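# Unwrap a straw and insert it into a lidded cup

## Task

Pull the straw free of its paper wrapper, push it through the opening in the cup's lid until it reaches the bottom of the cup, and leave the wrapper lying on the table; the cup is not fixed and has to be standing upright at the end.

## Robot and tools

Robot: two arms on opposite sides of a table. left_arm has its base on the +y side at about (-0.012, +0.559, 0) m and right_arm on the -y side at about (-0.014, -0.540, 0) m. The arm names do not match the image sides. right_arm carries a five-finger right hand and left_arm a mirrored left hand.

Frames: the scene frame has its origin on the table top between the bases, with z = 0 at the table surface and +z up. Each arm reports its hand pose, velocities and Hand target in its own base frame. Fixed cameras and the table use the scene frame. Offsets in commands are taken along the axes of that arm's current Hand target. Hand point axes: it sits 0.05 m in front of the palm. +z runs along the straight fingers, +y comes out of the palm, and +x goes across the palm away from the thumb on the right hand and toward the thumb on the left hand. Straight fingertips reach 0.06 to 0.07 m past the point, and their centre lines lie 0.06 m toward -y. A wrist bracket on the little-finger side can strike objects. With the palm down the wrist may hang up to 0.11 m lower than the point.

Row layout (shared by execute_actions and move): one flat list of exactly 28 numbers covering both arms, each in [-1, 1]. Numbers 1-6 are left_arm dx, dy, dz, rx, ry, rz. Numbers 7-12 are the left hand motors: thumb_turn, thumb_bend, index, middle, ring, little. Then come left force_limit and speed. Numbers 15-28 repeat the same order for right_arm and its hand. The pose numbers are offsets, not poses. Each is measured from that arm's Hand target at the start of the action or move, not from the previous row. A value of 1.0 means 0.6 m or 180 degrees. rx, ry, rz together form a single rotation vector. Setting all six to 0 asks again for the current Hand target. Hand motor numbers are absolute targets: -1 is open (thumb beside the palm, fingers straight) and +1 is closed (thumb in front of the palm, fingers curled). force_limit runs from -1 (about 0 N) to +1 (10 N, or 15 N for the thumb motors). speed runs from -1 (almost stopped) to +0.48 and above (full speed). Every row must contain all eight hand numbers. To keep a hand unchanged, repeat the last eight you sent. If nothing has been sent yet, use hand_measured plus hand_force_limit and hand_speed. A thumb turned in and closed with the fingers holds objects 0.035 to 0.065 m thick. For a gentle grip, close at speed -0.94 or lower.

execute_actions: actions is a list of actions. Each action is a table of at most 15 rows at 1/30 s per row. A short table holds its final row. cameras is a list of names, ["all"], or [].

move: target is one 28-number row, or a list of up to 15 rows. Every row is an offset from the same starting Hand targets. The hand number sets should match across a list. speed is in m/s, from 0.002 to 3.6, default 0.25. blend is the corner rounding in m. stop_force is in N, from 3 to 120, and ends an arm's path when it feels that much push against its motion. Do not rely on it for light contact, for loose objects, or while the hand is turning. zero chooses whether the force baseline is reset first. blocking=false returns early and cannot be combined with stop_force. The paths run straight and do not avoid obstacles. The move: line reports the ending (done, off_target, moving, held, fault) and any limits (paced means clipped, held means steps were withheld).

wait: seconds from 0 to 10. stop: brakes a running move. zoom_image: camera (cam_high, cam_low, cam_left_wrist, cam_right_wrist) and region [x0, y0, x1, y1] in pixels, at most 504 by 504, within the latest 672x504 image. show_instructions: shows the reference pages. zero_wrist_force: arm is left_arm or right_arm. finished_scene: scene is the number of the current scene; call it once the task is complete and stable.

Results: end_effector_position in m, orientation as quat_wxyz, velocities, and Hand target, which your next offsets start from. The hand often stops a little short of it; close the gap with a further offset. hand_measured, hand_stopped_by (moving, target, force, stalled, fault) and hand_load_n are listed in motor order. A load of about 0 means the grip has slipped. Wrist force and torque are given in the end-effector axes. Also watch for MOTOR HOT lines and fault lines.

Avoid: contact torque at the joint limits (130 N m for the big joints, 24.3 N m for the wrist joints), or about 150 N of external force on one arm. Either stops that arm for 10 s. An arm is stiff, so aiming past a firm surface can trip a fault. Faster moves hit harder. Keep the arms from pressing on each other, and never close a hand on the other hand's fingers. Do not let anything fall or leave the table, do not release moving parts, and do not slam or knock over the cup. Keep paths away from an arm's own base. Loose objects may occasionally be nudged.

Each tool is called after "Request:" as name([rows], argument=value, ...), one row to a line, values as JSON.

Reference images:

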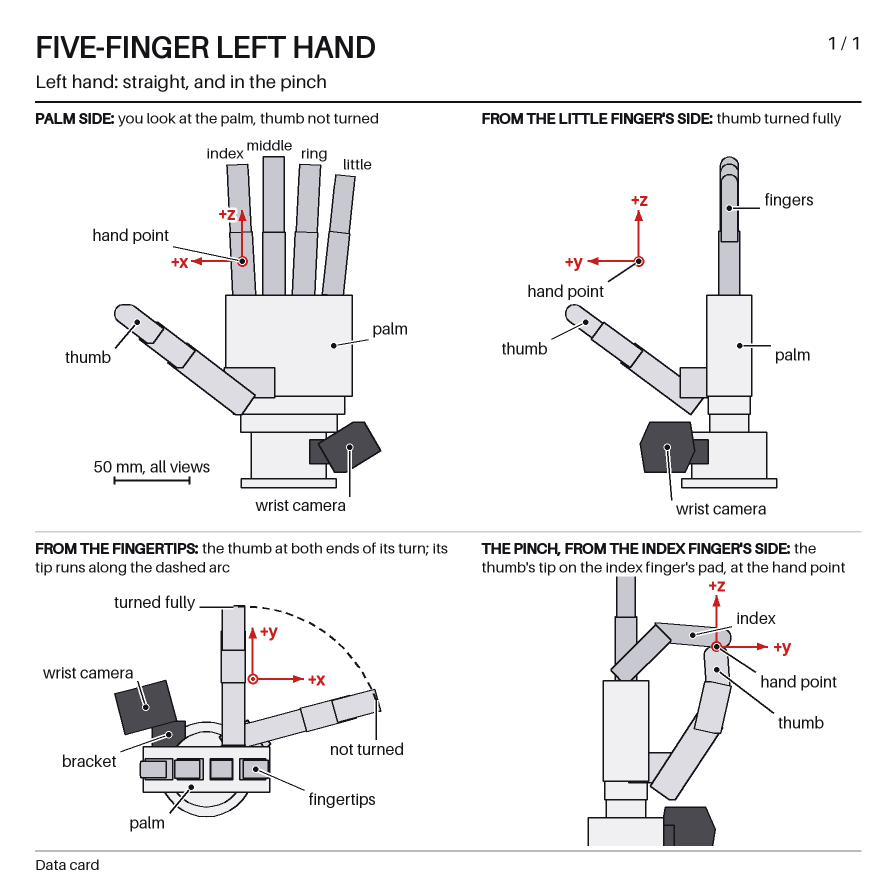

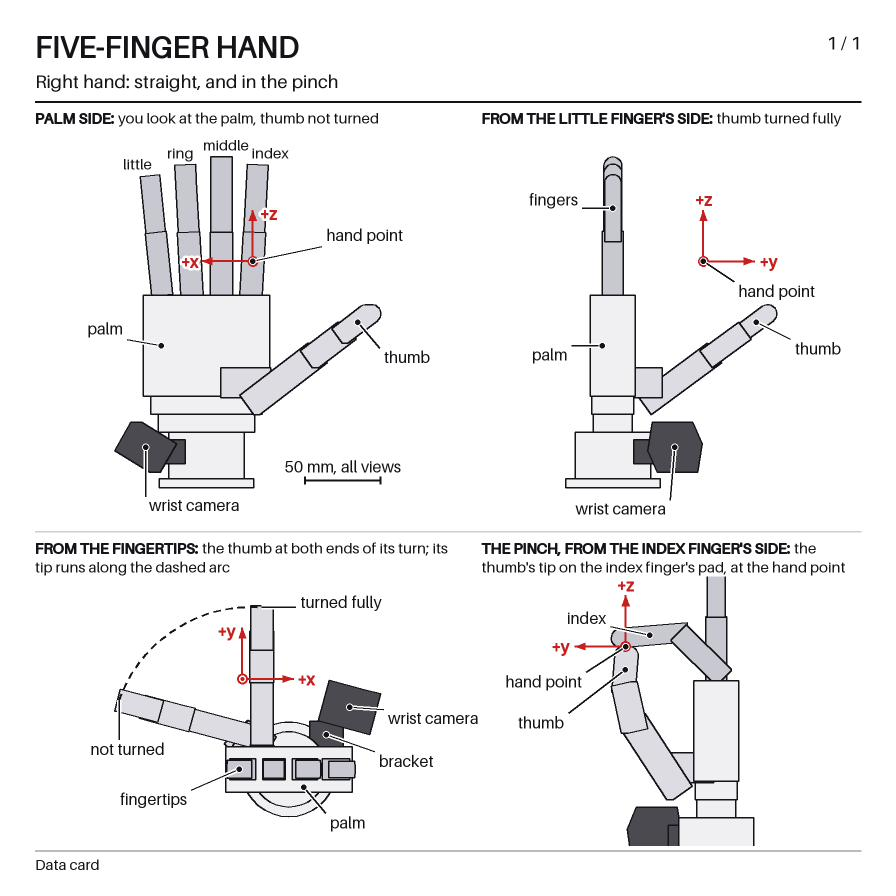

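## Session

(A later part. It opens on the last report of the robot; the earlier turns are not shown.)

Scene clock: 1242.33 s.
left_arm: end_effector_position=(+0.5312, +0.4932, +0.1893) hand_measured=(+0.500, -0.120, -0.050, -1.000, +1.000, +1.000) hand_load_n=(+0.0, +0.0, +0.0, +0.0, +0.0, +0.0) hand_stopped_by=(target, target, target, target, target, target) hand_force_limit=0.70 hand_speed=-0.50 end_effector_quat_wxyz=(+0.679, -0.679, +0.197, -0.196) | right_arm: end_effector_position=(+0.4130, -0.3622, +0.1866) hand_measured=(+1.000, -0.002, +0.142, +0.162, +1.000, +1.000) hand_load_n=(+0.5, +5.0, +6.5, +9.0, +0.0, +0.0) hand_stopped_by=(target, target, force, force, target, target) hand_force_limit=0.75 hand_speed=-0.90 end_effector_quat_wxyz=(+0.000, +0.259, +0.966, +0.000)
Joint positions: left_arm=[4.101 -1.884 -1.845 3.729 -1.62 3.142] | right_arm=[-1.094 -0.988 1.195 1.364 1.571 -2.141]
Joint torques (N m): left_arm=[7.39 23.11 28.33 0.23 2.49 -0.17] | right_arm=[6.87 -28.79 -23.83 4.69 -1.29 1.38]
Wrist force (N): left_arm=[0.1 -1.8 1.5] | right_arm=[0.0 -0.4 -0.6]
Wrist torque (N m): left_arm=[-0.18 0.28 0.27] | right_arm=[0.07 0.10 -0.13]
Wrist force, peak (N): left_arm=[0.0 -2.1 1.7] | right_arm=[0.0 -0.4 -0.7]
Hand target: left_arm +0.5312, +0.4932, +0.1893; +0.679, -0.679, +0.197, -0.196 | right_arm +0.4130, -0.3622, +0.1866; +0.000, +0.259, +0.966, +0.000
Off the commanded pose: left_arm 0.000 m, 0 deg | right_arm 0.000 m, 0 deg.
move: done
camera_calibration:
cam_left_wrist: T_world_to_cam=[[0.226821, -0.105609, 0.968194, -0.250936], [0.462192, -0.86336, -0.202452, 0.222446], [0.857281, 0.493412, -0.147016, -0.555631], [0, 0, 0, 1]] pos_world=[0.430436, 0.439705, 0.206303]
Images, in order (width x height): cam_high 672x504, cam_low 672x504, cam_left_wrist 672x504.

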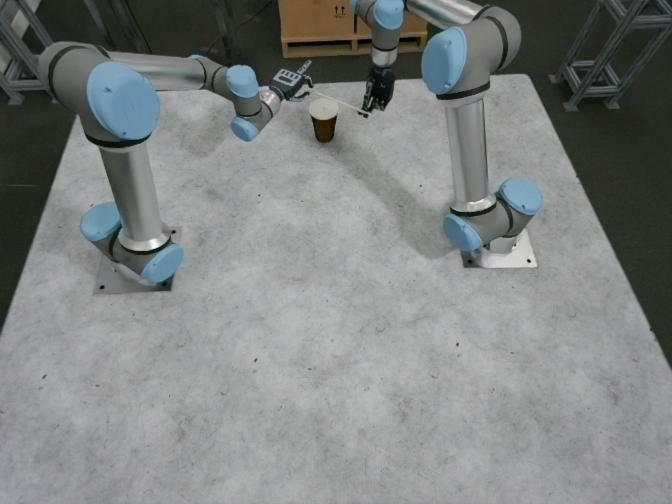

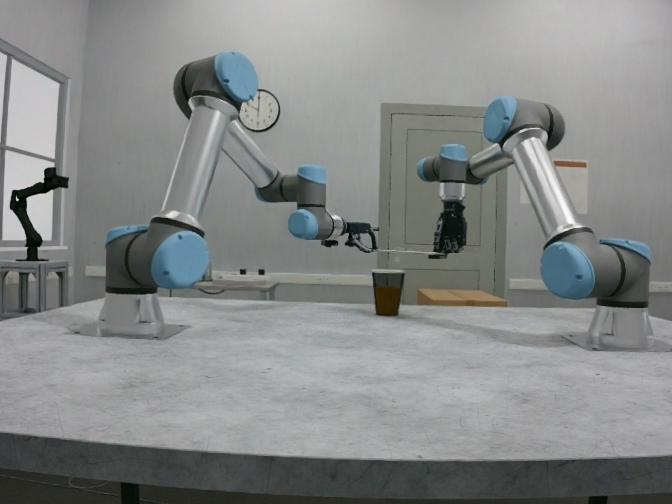

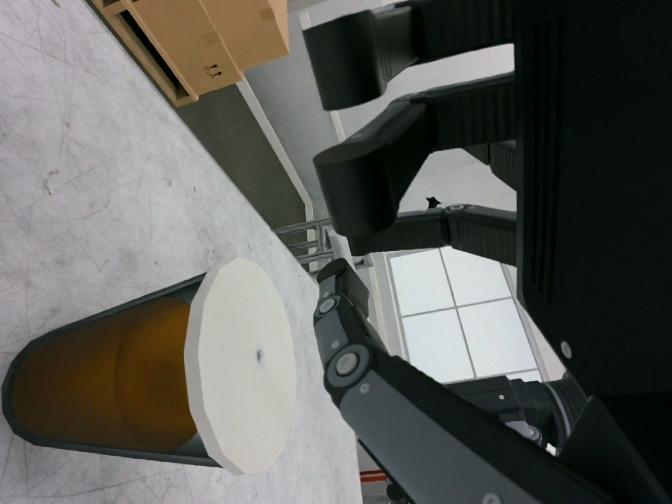

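Request:
move(target=[0,0,0,0,0,0,0.5,-0.12,0.6,-1,1,1,1.0,-0.9,0,0,0,0,0,0,1,0,0.62,0.62,1,1,0.75,-0.9], cameras=["cam_high","cam_low","cam_left_wrist"])

Request:
zoom_image(camera="cam_left_wrist", region=[310, 200, 400, 320])

Request:
zoom_image(camera="cam_high", region=[295, 78, 325, 100])

Request:
zoom_image(camera="cam_low", region=[355, 235, 395, 265])

Scene clock: 1252.63 s.
left_arm: end_effector_position=(+0.5312, +0.4932, +0.1893) hand_measured=(+0.500, -0.122, +0.178, -1.000, +1.000, +1.000) hand_load_n=(-0.5, +3.5, +10.5, +0.0, +0.0, +0.0) hand_stopped_by=(target, target, force, target, target, target) hand_force_limit=1.00 hand_speed=-0.90 end_effector_quat_wxyz=(+0.679, -0.679, +0.197, -0.196) | right_arm: end_effector_position=(+0.4130, -0.3622, +0.1866) hand_measured=(+1.000, -0.002, +0.142, +0.162, +1.000, +1.000) hand_load_n=(+0.5, +5.5, +8.0, +8.0, +0.0, +0.5) hand_stopped_by=(target, target, force, force, target, target) hand_force_limit=0.75 hand_speed=-0.90 end_effector_quat_wxyz=(+0.000, +0.259, +0.966, +0.000)
Joint positions: left_arm=[4.101 -1.884 -1.845 3.729 -1.62 3.142] | right_arm=[-1.094 -0.988 1.195 1.364 1.571 -2.141]
Joint torques (N m): left_arm=[8.17 23.59 26.67 0.01 2.03 -1.77] | right_arm=[5.21 -28.72 -23.53 4.4 -1.07 1.35]
Wrist force (N): left_arm=[0.0 -2.4 2.1] | right_arm=[0.3 0.4 -0.3]
Wrist torque (N m): left_arm=[-0.22 0.21 0.28] | right_arm=[0.09 0.11 -0.17]
Wrist force, peak (N): left_arm=[0.0 -2.4 2.1] | right_arm=[0.2 -0.4 -0.7]
Hand target: left_arm +0.5312, +0.4932, +0.1893; +0.679, -0.679, +0.197, -0.196 | right_arm +0.4130, -0.3622, +0.1866; +0.000, +0.259, +0.966, +0.000
Off the commanded pose: left_arm 0.000 m, 0 deg | right_arm 0.000 m, 0 deg.
move: done
camera_calibration:
cam_left_wrist: T_world_to_cam=[[0.226821, -0.105609, 0.968194, -0.250936], [0.462192, -0.86336, -0.202452, 0.222446], [0.857281, 0.493412, -0.147016, -0.555631], [0, 0, 0, 1]] pos_world=[0.430436, 0.439705, 0.206303]
Images, in order (width x height): cam_high 672x504, cam_low 672x504, cam_left_wrist 672x504.

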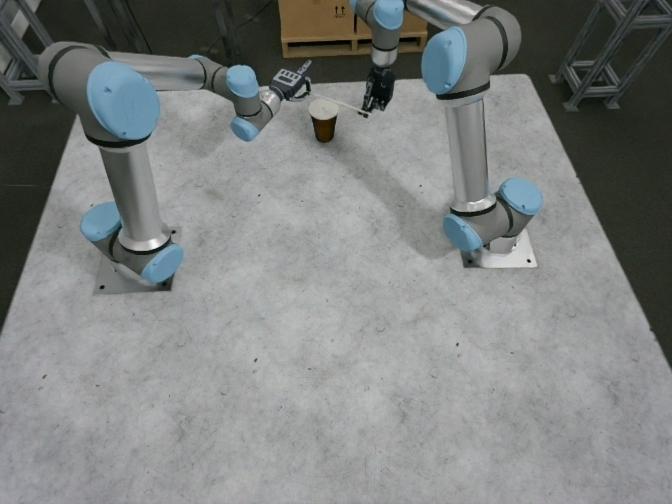

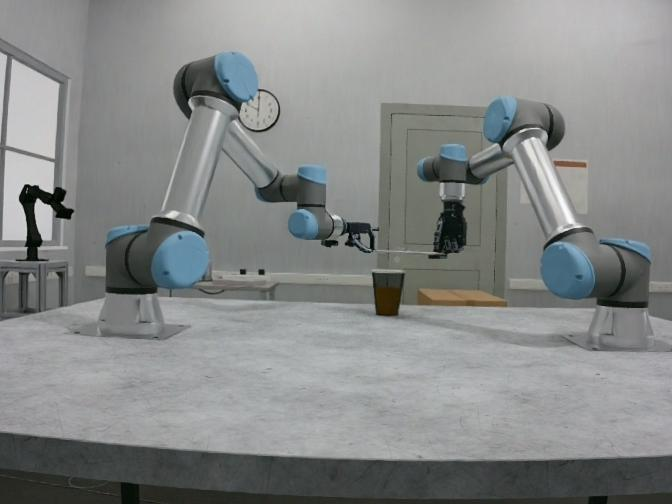

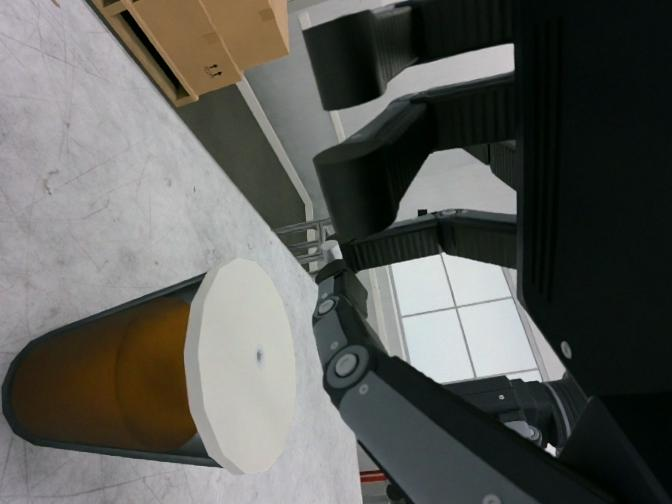

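Scaled by 4.200.

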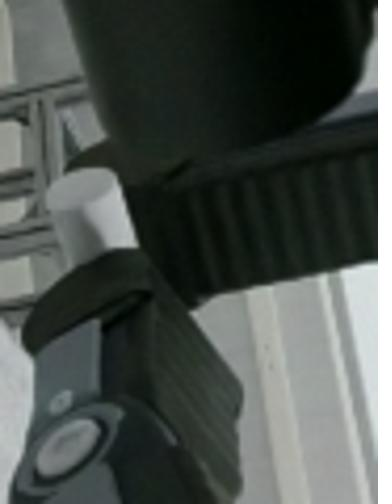

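Scaled by 16.800.

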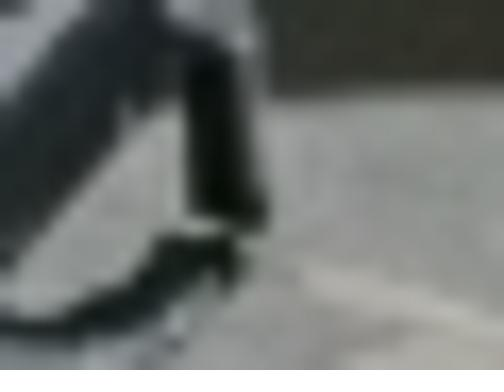

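Scaled by 12.600.

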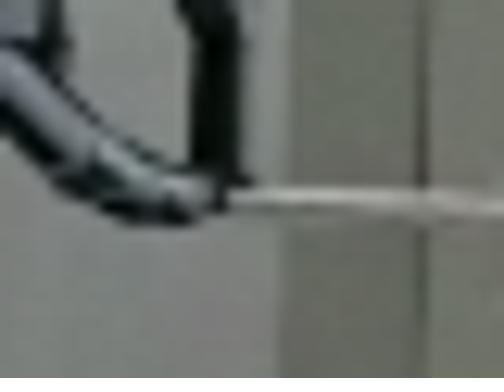

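Request:
move(target=[0,0,0,0,0,0,0.5,-0.12,0.6,-1,1,1,1.0,-0.9,0.12,-0.0012,0.0018,0,0,0,1,0,0.62,0.62,1,1,0.75,-0.9], speed=0.0076, stop_force=8.5, cameras=["cam_high","cam_low","cam_left_wrist","cam_right_wrist"])

Request:
zoom_image(camera="cam_left_wrist", region=[310, 200, 400, 320])

Request:
zoom_image(camera="cam_high", region=[295, 75, 375, 135])

Request:
zoom_image(camera="cam_low", region=[355, 220, 455, 280])

Scene clock: 1281.53 s.
left_arm: end_effector_position=(+0.5312, +0.4932, +0.1893) hand_measured=(+0.500, -0.120, +0.178, -1.000, +1.000, +1.000) hand_load_n=(+0.0, +0.0, +0.0, -0.5, +0.0, +0.0) hand_stopped_by=(target, target, force, target, target, target) hand_force_limit=1.00 hand_speed=-0.90 end_effector_quat_wxyz=(+0.679, -0.679, +0.197, -0.196) | right_arm: end_effector_position=(+0.3503, -0.3268, +0.1855) hand_measured=(+1.000, -0.002, +0.142, +0.162, +1.000, +1.000) hand_load_n=(+0.5, +5.0, +6.5, +8.5, +0.0, +0.0) hand_stopped_by=(target, target, force, force, target, target) hand_force_limit=0.75 hand_speed=-0.90 end_effector_quat_wxyz=(+0.000, +0.259, +0.966, +0.000)
Joint positions: left_arm=[4.101 -1.884 -1.845 3.729 -1.62 3.142] | right_arm=[-1.181 -1.153 1.451 1.273 1.571 -2.228]
Joint torques (N m): left_arm=[-1.37 25.23 13.66 -0.13 1.86 1.85] | right_arm=[5.25 -22.49 -23.81 4.41 1.48 0.96]
Wrist force (N): left_arm=[0.3 -1.9 1.4] | right_arm=[0.1 -0.4 -0.3]
Wrist torque (N m): left_arm=[-0.17 0.24 0.29] | right_arm=[0.06 0.04 -0.11]
Wrist force, peak (N): left_arm=[5.2 -2.0 2.1] | right_arm=[-5.0 0.6 -0.1]
Hand target: left_arm +0.5312, +0.4932, +0.1893; +0.679, -0.679, +0.197, -0.196 | right_arm +0.3503, -0.3268, +0.1855; +0.000, +0.259, +0.966, +0.000
Off the commanded pose: left_arm 0.000 m, 0 deg | right_arm 0.000 m, 0 deg.
move: done
camera_calibration:
cam_left_wrist: T_world_to_cam=[[0.226821, -0.105609, 0.968194, -0.250936], [0.462192, -0.86336, -0.202452, 0.222446], [0.857281, 0.493412, -0.147016, -0.555631], [0, 0, 0, 1]] pos_world=[0.430436, 0.439705, 0.206303]
cam_right_wrist: T_world_to_cam=[[0.223901, 0.973996, -0.0346355, 0.253903], [0.854785, -0.179176, 0.487072, -0.445674], [0.4682, -0.138662, -0.872675, 0.0645596], [0, 0, 0, 1]] pos_world=[0.293879, -0.318203, 0.282209]

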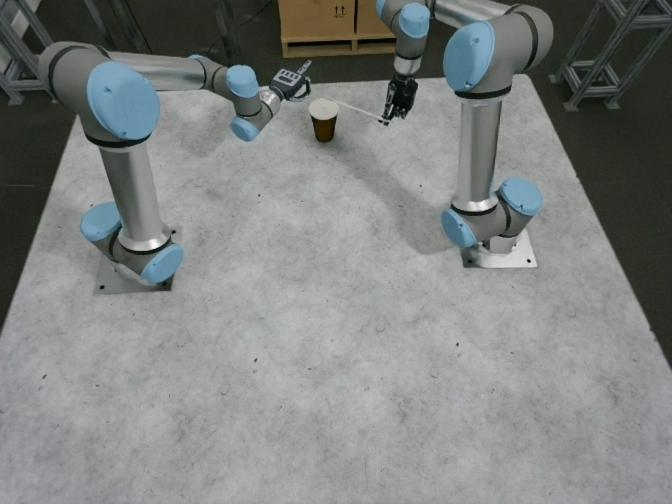

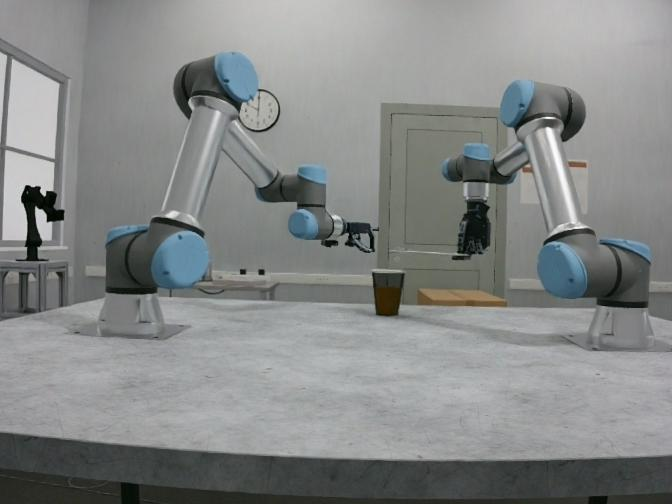

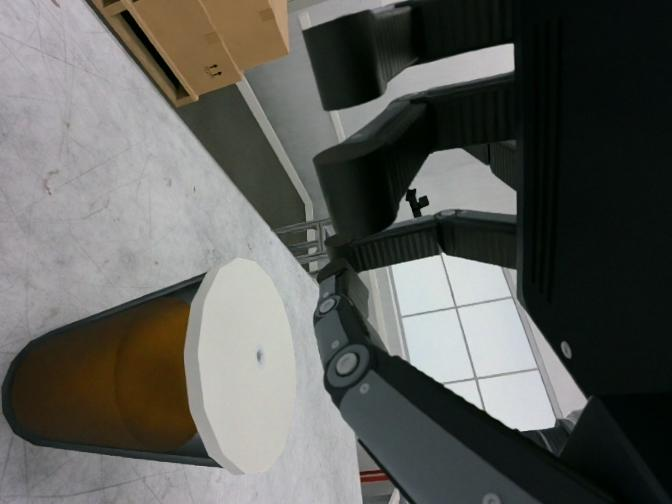

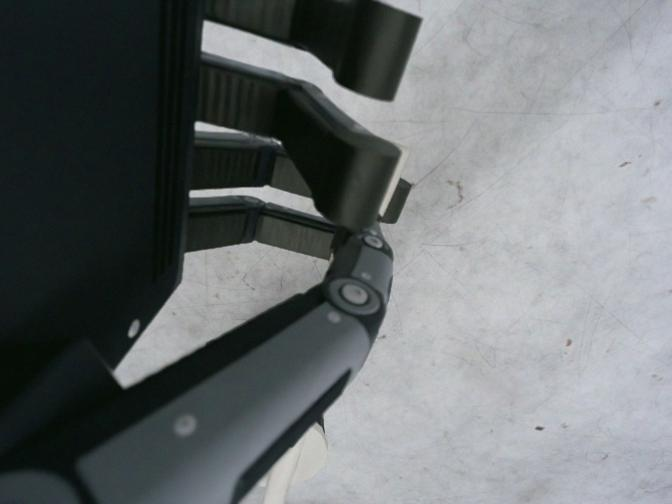

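Scaled by 4.200.

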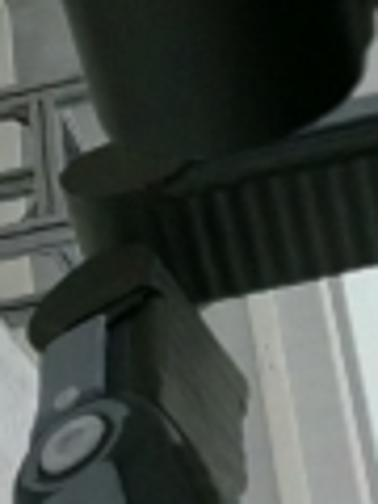

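Scaled by 6.300.

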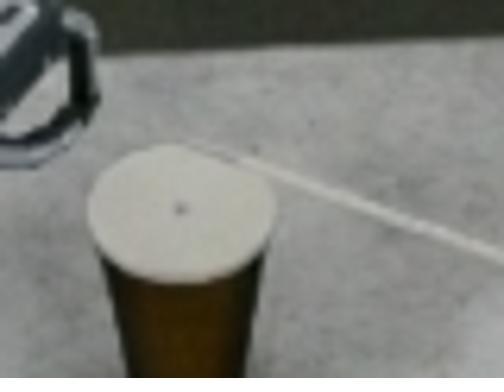

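Scaled by 5.040.

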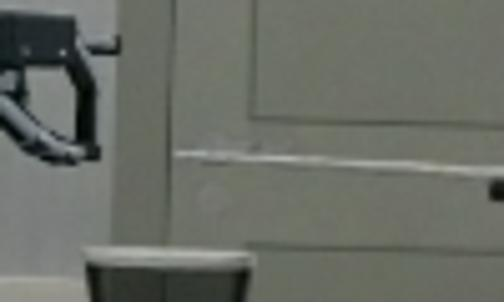

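Request:
move([
  [0,0,0,0,0,0,1,-0.35,-0.05,-0.05,1,1,0.7,-0.2,0,0,0,0,0,0,1,0,0.62,0.62,1,1,0.75,-0.9],
  [0,0.005,-0.0062,0,-0.011,0,1,-0.35,-0.05,-0.05,1,1,0.7,-0.2,0,0,0,0,0,0,1,0,0.62,0.62,1,1,0.75,-0.9],
  [0.13,0.005,-0.0062,0,-0.011,0,1,-0.35,-0.05,-0.05,1,1,0.7,-0.2,0,0,0,0,0,0,1,0,0.62,0.62,1,1,0.75,-0.9],
], speed=0.07, cameras=["cam_high","cam_low","cam_left_wrist"])

Request:
zoom_image(camera="cam_left_wrist", region=[300, 180, 420, 330])

Request:
zoom_image(camera="cam_high", region=[305, 80, 355, 117])

Request:
zoom_image(camera="cam_low", region=[365, 230, 415, 267])

Scene clock: 1316.13 s.
left_arm: end_effector_position=(+0.5952, +0.4485, +0.1862) hand_measured=(+1.000, -0.350, -0.050, -0.050, +1.000, +1.000) hand_load_n=(-0.5, +0.0, +0.0, +0.0, +0.0, +0.0) hand_stopped_by=(target, target, target, target, target, target) hand_force_limit=0.70 hand_speed=-0.20 end_effector_quat_wxyz=(+0.683, -0.683, +0.185, -0.184) | right_arm: end_effector_position=(+0.3503, -0.3268, +0.1855) hand_measured=(+1.000, -0.002, +0.142, +0.162, +1.000, +1.000) hand_load_n=(+0.0, +5.0, +6.5, +8.5, +0.0, +0.0) hand_stopped_by=(target, target, force, force, target, target) hand_force_limit=0.75 hand_speed=-0.90 end_effector_quat_wxyz=(+0.000, +0.259, +0.966, +0.000)
Joint positions: left_arm=[3.918 -1.953 -1.755 3.708 -1.837 3.142] | right_arm=[-1.181 -1.153 1.451 1.273 1.571 -2.228]
Joint torques (N m): left_arm=[9.71 38.93 7.34 2.06 2.81 -1.94] | right_arm=[5.8 -23.23 -22.81 4.36 1.53 1.07]
Wrist force (N): left_arm=[0.3 -2.1 1.1] | right_arm=[0.0 -0.6 -0.3]
Wrist torque (N m): left_arm=[-0.19 0.25 0.30] | right_arm=[0.04 0.06 -0.12]
Wrist force, peak (N): left_arm=[1.1 -2.0 1.5] | right_arm=[0.4 -0.6 -0.4]
Hand target: left_arm +0.5952, +0.4485, +0.1863; +0.683, -0.683, +0.185, -0.184 | right_arm +0.3503, -0.3268, +0.1855; +0.000, +0.259, +0.966, +0.000
Off the commanded pose: left_arm 0.000 m, 0 deg | right_arm 0.000 m, 0 deg.
move: done
camera_calibration:
cam_left_wrist: T_world_to_cam=[[0.230429, -0.0976528, 0.968177, -0.272875], [0.491745, -0.846876, -0.202455, 0.128595], [0.839696, 0.522747, -0.147125, -0.591488], [0, 0, 0, 1]] pos_world=[0.496313, 0.391456, 0.203203]
Images, in order (width x height): cam_high 672x504, cam_low 672x504, cam_left_wrist 672x504.

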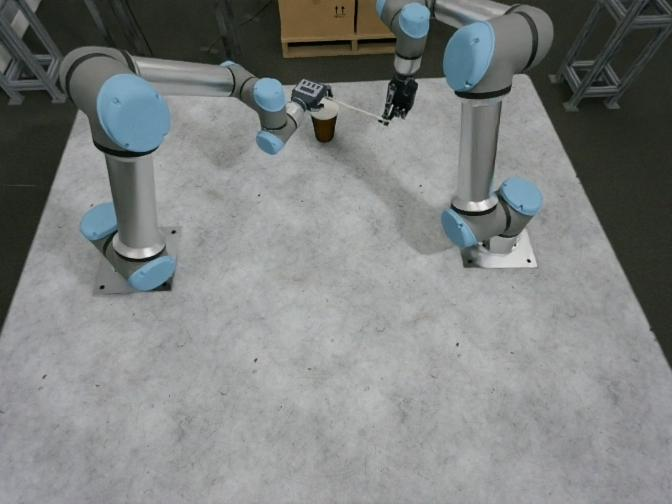

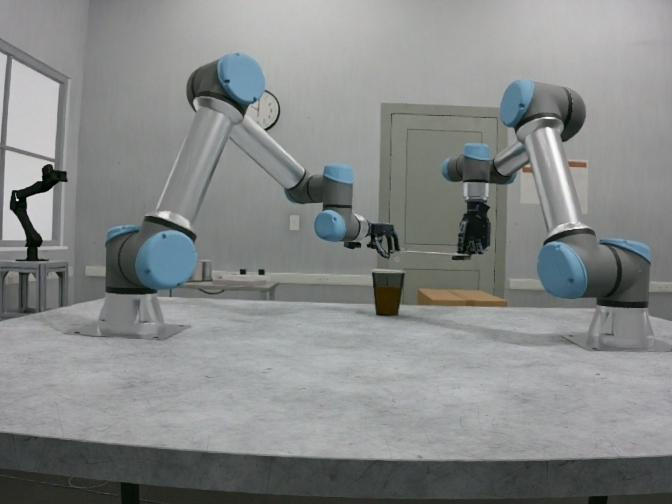

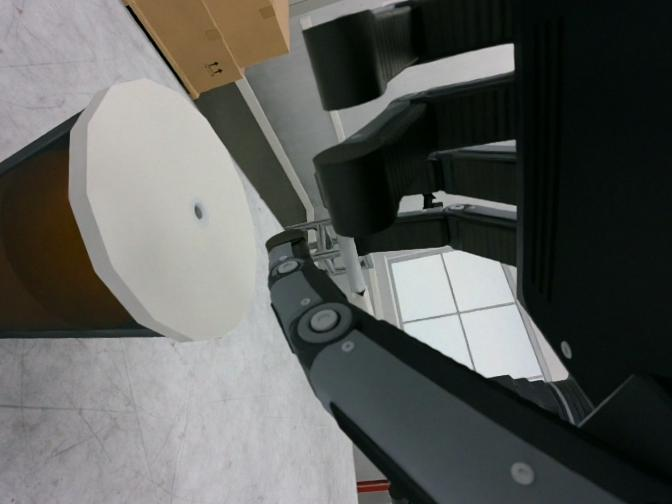

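Scaled by 3.360.

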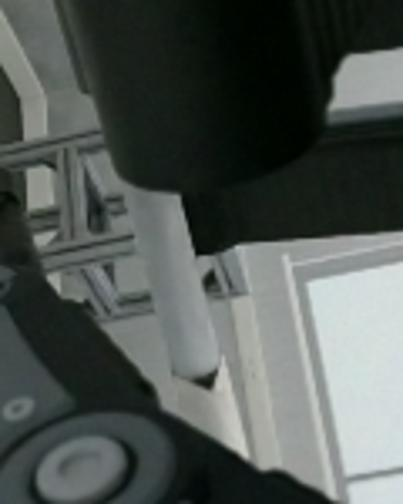

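Scaled by 10.080.

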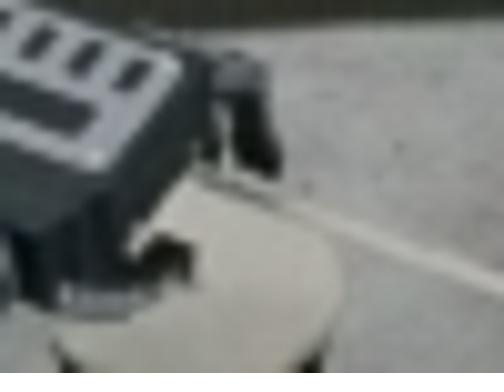

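Scaled by 10.080.

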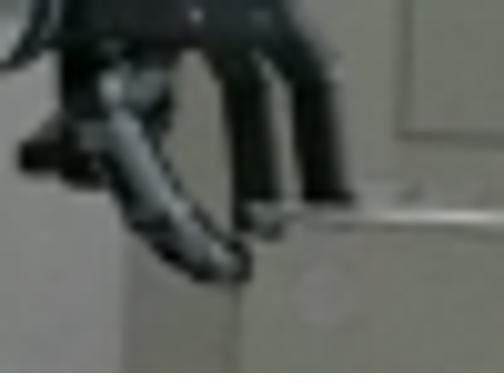

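Request:
move([
  [0.01,0.0117,0.0067,0,0,0,1,-0.35,-0.05,-0.05,1,1,0.7,-0.2,0,0,0,0,0,0,1,0,0.62,0.62,1,1,0.75,-0.9],
  [0.01,0.0117,0.0067,0,0,0,1,0,-0.05,-0.05,1,1,0.7,-0.5,0,0,0,0,0,0,1,0,0.62,0.62,1,1,0.75,-0.9],
], speed=0.06, cameras=["cam_high","cam_low","cam_left_wrist"])

Request:
zoom_image(camera="cam_left_wrist", region=[300, 180, 420, 330])

Request:
zoom_image(camera="cam_low", region=[365, 230, 415, 267])

Request:
zoom_image(camera="cam_high", region=[305, 80, 355, 117])

Scene clock: 1418.33 s.
left_arm: end_effector_position=(+0.6024, +0.4489, +0.1792) hand_measured=(+1.000, +0.000, -0.050, -0.050, +1.000, +1.000) hand_load_n=(+0.0, +0.0, +0.0, +0.0, +0.0, +0.0) hand_stopped_by=(target, target, target, target, target, target) hand_force_limit=0.70 hand_speed=-0.50 end_effector_quat_wxyz=(+0.683, -0.683, +0.185, -0.184) | right_arm: end_effector_position=(+0.3503, -0.3268, +0.1855) hand_measured=(+1.000, -0.002, +0.142, +0.162, +1.000, +1.000) hand_load_n=(+0.5, +5.0, +6.5, +9.0, +0.0, +0.0) hand_stopped_by=(target, target, force, force, target, target) hand_force_limit=0.75 hand_speed=-0.90 end_effector_quat_wxyz=(+0.000, +0.259, +0.966, +0.000)
Joint positions: left_arm=[3.908 -1.976 -1.743 3.718 -1.847 3.142] | right_arm=[-1.181 -1.153 1.451 1.273 1.571 -2.228]
Joint torques (N m): left_arm=[7.45 40.87 7.12 -0.25 2.3 0.53] | right_arm=[5.37 -23.26 -22.32 4.36 1.38 1.01]
Wrist force (N): left_arm=[0.3 -2.4 1.4] | right_arm=[0.2 -0.4 -0.3]
Wrist torque (N m): left_arm=[-0.25 0.28 0.30] | right_arm=[0.06 0.03 -0.10]
Wrist force, peak (N): left_arm=[0.5 -2.7 1.2] | right_arm=[0.3 -0.7 -0.4]
Hand target: left_arm +0.6024, +0.4489, +0.1792; +0.683, -0.683, +0.185, -0.184 | right_arm +0.3503, -0.3268, +0.1855; +0.000, +0.259, +0.966, +0.000
Off the commanded pose: left_arm 0.000 m, 0 deg | right_arm 0.000 m, 0 deg.
move: done
camera_calibration:
cam_left_wrist: T_world_to_cam=[[0.230327, -0.0977154, 0.968195, -0.267635], [0.491721, -0.846891, -0.20245, 0.124078], [0.839738, 0.522711, -0.147013, -0.598854], [0, 0, 0, 1]] pos_world=[0.503513, 0.391956, 0.196203]
Images, in order (width x height): cam_high 672x504, cam_low 672x504, cam_left_wrist 672x504.

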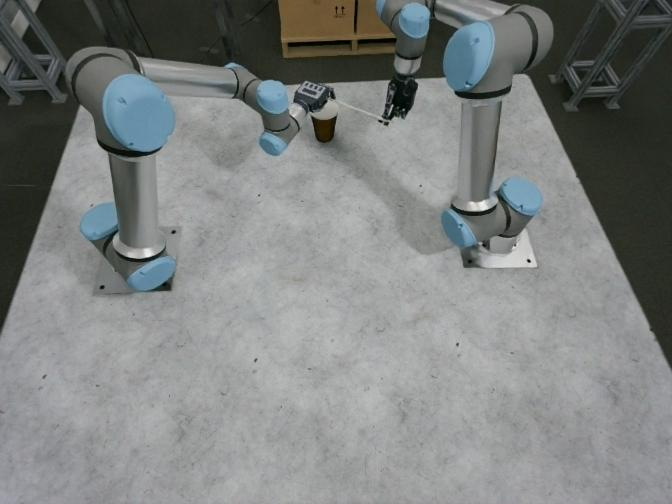

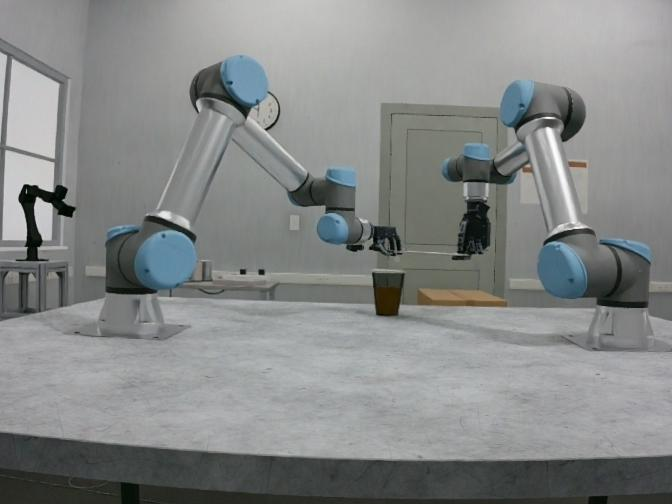

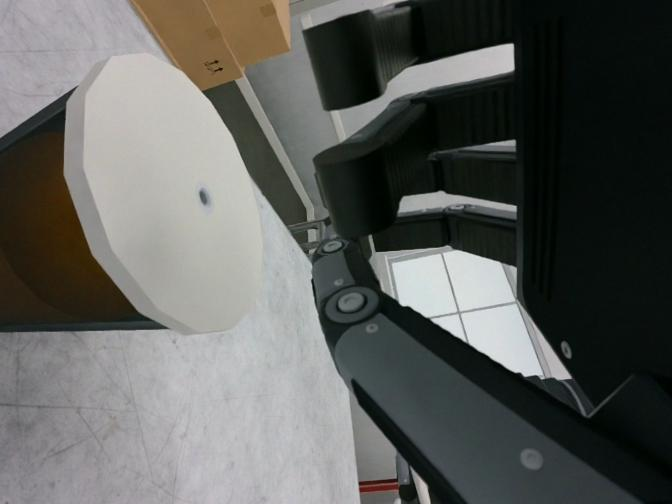

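Scaled by 3.360.

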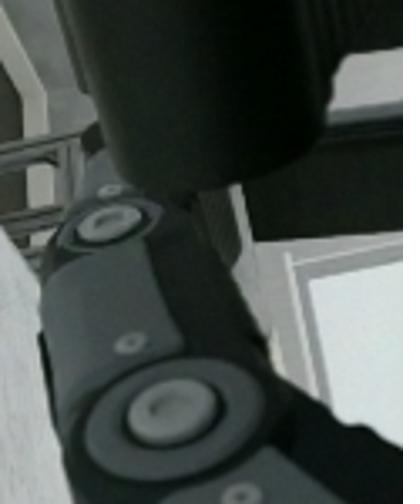

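Scaled by 10.080.

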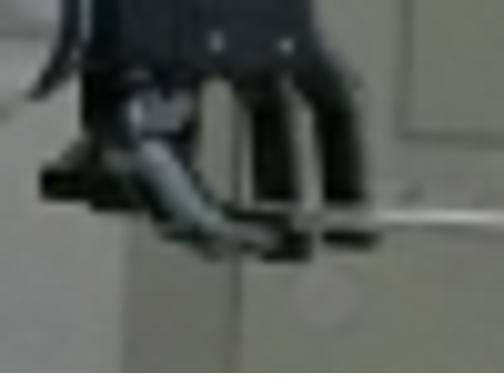

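Scaled by 10.080.

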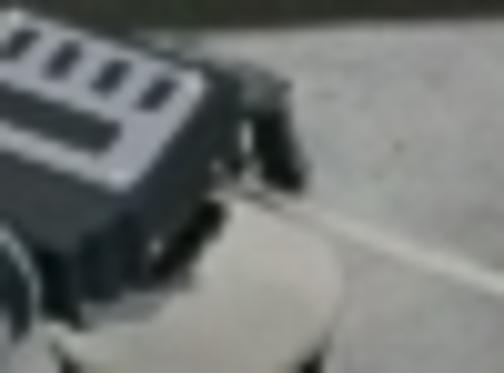

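Request:
move([
  [0,-0.0033,0,0,0,0,1,0,-0.05,-0.05,1,1,0.7,-0.5,0,0,0,0,0,0,1,0,0.62,0.62,1,1,0.75,-0.9],
  [0,-0.0033,0,0,0,0,1,0,0.6,0.6,1,1,0.8,-0.9,0,0,0,0,0,0,1,0,0.62,0.62,1,1,0.75,-0.9],
], speed=0.06, cameras=["cam_high","cam_low","cam_left_wrist"])

Request:
zoom_image(camera="cam_left_wrist", region=[300, 180, 420, 330])

Request:
zoom_image(camera="cam_low", region=[365, 230, 415, 267])

Request:
zoom_image(camera="cam_high", region=[305, 80, 355, 117])

Scene clock: 1434.50 s.
left_arm: end_effector_position=(+0.6024, +0.4489, +0.1812) hand_measured=(+1.000, -0.002, +0.142, +0.150, +1.000, +1.000) hand_load_n=(+0.0, +3.5, +9.0, +10.0, +0.0, +0.0) hand_stopped_by=(target, target, force, force, target, target) hand_force_limit=0.80 hand_speed=-0.90 end_effector_quat_wxyz=(+0.683, -0.683, +0.185, -0.184) | right_arm: end_effector_position=(+0.3503, -0.3268, +0.1855) hand_measured=(+1.000, -0.002, +0.142, +0.162, +1.000, +1.000) hand_load_n=(+0.5, +6.0, +7.0, +8.0, +0.5, +0.0) hand_stopped_by=(target, target, force, force, target, target) hand_force_limit=0.75 hand_speed=-0.90 end_effector_quat_wxyz=(+0.000, +0.259, +0.966, +0.000)
Joint positions: left_arm=[3.908 -1.973 -1.74 3.713 -1.847 3.142] | right_arm=[-1.181 -1.153 1.451 1.273 1.571 -2.228]
Joint torques (N m): left_arm=[4.65 30.86 21.8 1.85 1.92 1.71] | right_arm=[4.57 -22.95 -23.18 4.35 1.34 1.11]
Wrist force (N): left_arm=[1.6 -2.2 2.3] | right_arm=[-0.9 0.7 -0.2]
Wrist torque (N m): left_arm=[-0.22 0.12 0.32] | right_arm=[0.11 0.05 -0.12]
Wrist force, peak (N): left_arm=[1.4 -2.6 2.2] | right_arm=[-0.9 0.9 -0.4]
Hand target: left_arm +0.6024, +0.4489, +0.1812; +0.683, -0.683, +0.185, -0.184 | right_arm +0.3503, -0.3268, +0.1855; +0.000, +0.259, +0.966, +0.000
Off the commanded pose: left_arm 0.000 m, 0 deg | right_arm 0.000 m, 0 deg.
move: done
camera_calibration:
cam_left_wrist: T_world_to_cam=[[0.230327, -0.0977154, 0.968195, -0.269572], [0.491721, -0.846891, -0.20245, 0.124482], [0.839738, 0.522711, -0.147013, -0.59856], [0, 0, 0, 1]] pos_world=[0.503513, 0.391956, 0.198203]
Images, in order (width x height): cam_high 672x504, cam_low 672x504, cam_left_wrist 672x504.

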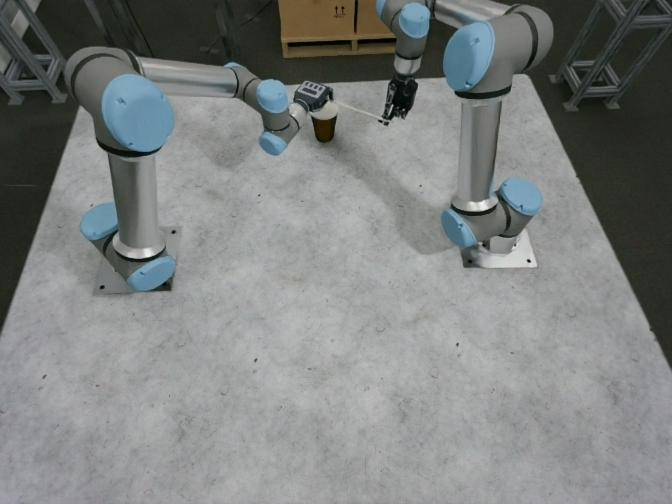

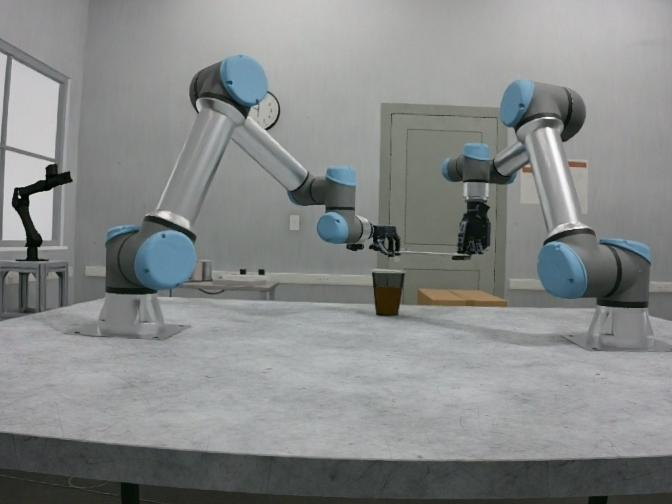

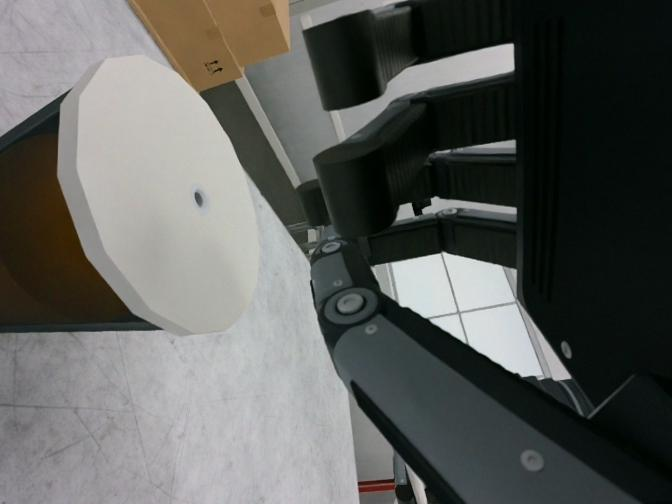

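Scaled by 3.360.

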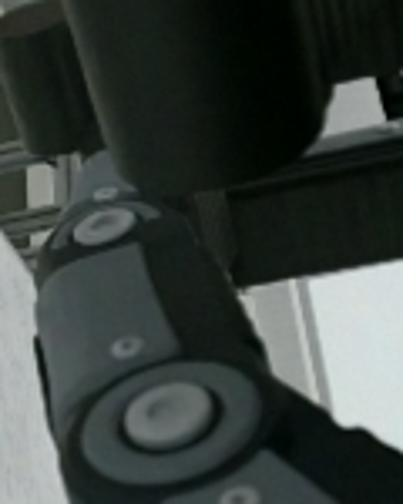

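Scaled by 10.080.

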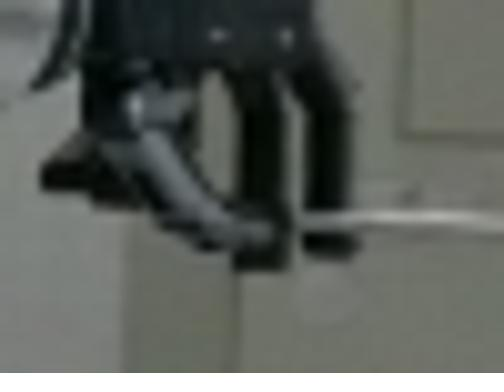

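Scaled by 10.080.

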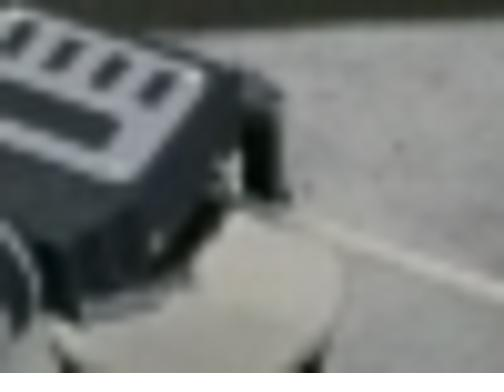

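Request:
move(target=[-0.1,-0.0024,0.0025,0,0,0,1,0,0.6,0.6,1,1,0.8,-0.9,0.1,-0.001,0.0024,0,0,0,1,0,0.62,0.62,1,1,0.75,-0.9], speed=0.0075, stop_force=12, cameras=["cam_high","cam_low","cam_left_wrist","cam_right_wrist"])

Request:
zoom_image(camera="cam_low", region=[345, 225, 485, 285])

Request:
zoom_image(camera="cam_high", region=[295, 75, 415, 145])

Scene clock: 1460.50 s.
left_arm: end_effector_position=(+0.5513, +0.4804, +0.1827) hand_measured=(+1.000, -0.002, +0.142, +0.150, +1.000, +1.000) hand_load_n=(-1.0, +5.0, +4.5, +11.5, +0.0, +0.0) hand_stopped_by=(target, target, force, force, target, target) hand_force_limit=0.80 hand_speed=-0.90 end_effector_quat_wxyz=(+0.683, -0.683, +0.185, -0.184) | right_arm: end_effector_position=(+0.2981, -0.2973, +0.1841) hand_measured=(+1.000, +0.000, +0.144, +0.162, +1.000, +1.000) hand_load_n=(+0.0, +0.0, +0.0, +0.5, +0.0, +0.0) hand_stopped_by=(target, target, force, force, target, target) hand_force_limit=0.75 hand_speed=-0.90 end_effector_quat_wxyz=(+0.000, +0.259, +0.966, +0.000)
Joint positions: left_arm=[4.031 -1.916 -1.821 3.736 -1.724 3.142] | right_arm=[-1.275 -1.281 1.633 1.218 1.571 -2.322]
Joint torques (N m): left_arm=[-4.36 26.54 27.9 1.58 -2.5 1.74] | right_arm=[5.6 -18.02 -22.83 3.3 1.27 1.33]
Wrist force (N): left_arm=[0.3 -1.9 0.8] | right_arm=[0.3 -0.9 -0.3]
Wrist torque (N m): left_arm=[-0.15 0.24 0.31] | right_arm=[-0.02 0.01 -0.09]
Wrist force, peak (N): left_arm=[8.2 -2.8 2.1] | right_arm=[-7.6 0.9 -0.4]
Hand target: left_arm +0.5513, +0.4805, +0.1827; +0.683, -0.683, +0.185, -0.184 | right_arm +0.2981, -0.2973, +0.1841; +0.000, +0.259, +0.966, +0.000
Off the commanded pose: left_arm 0.000 m, 0 deg | right_arm 0.000 m, 0 deg.
move: done
camera_calibration:
cam_left_wrist: T_world_to_cam=[[0.230408, -0.0976648, 0.968181, -0.256232], [0.491704, -0.846902, -0.202447, 0.176602], [0.839726, 0.522704, -0.147111, -0.571866], [0, 0, 0, 1]] pos_world=[0.452413, 0.423456, 0.199703]
cam_right_wrist: T_world_to_cam=[[0.223904, 0.973996, -0.0346339, 0.236808], [0.854784, -0.17918, 0.487072, -0.395087], [0.4682, -0.138662, -0.872675, 0.0918685], [0, 0, 0, 1]] pos_world=[0.241679, -0.288703, 0.280809]

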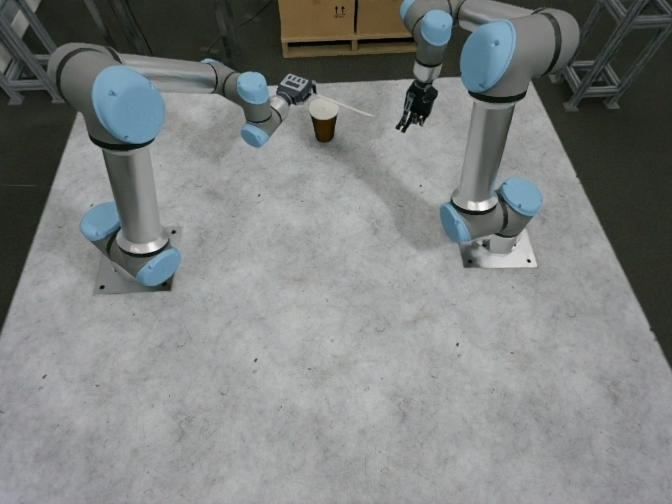

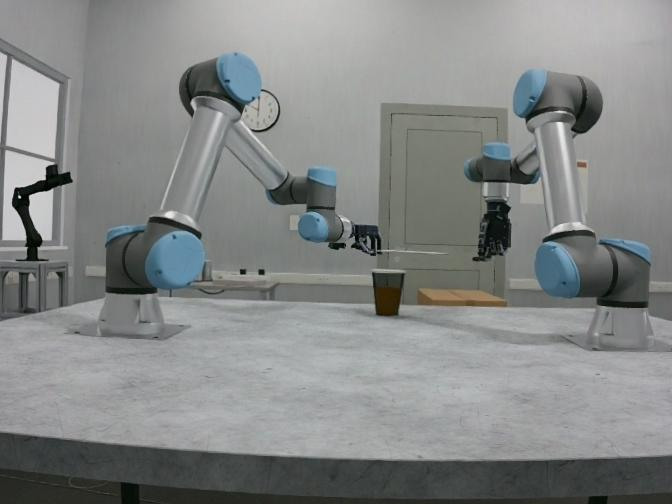

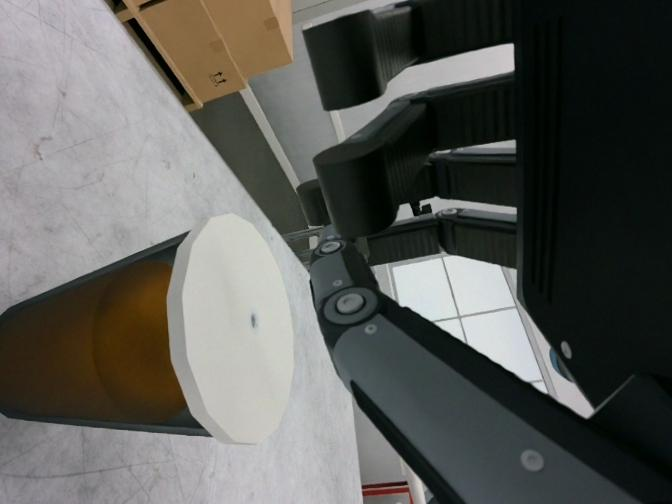

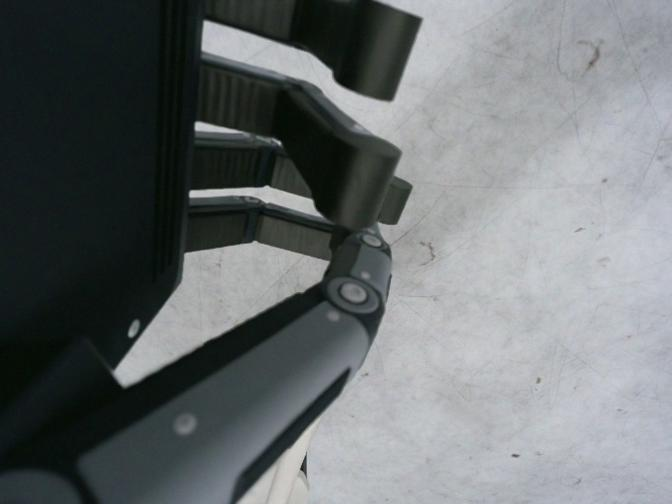

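Scaled by 3.600.

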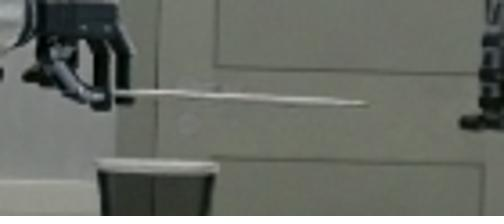

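Scaled by 4.200.

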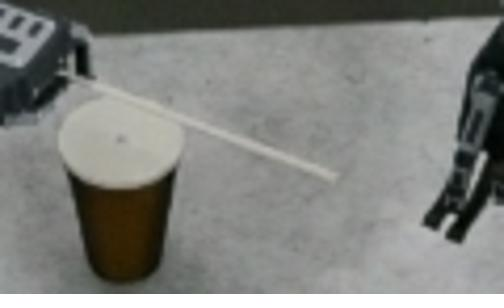

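Request:
zoom_image(camera="cam_high", region=[300, 84, 340, 114])

Request:
zoom_image(camera="cam_low", region=[365, 235, 405, 265])

Request:
zoom_image(camera="cam_left_wrist", region=[300, 180, 440, 340])

Scaled by 12.600.

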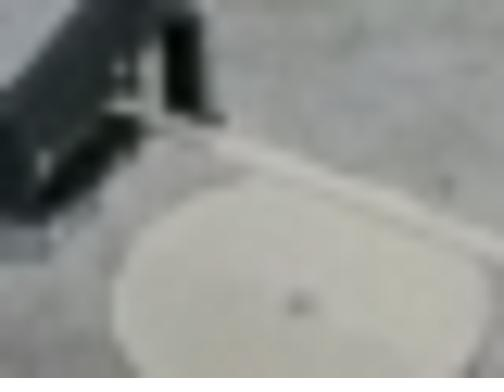

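Scaled by 12.600.

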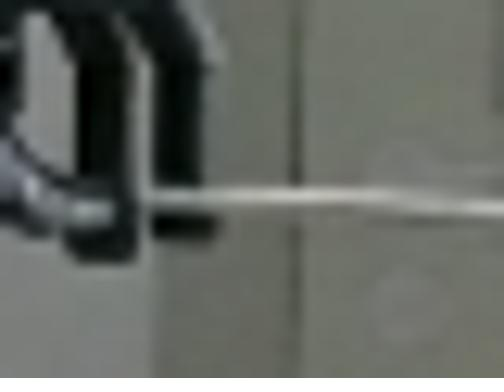

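Scaled by 3.150.

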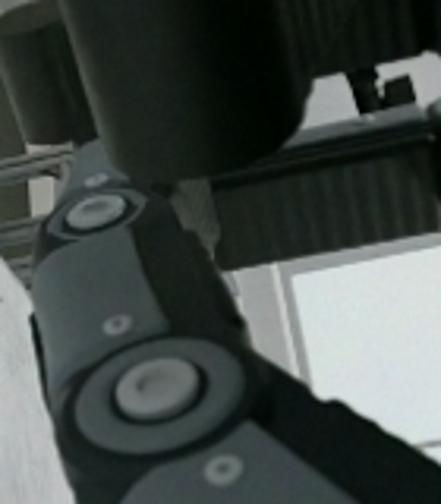

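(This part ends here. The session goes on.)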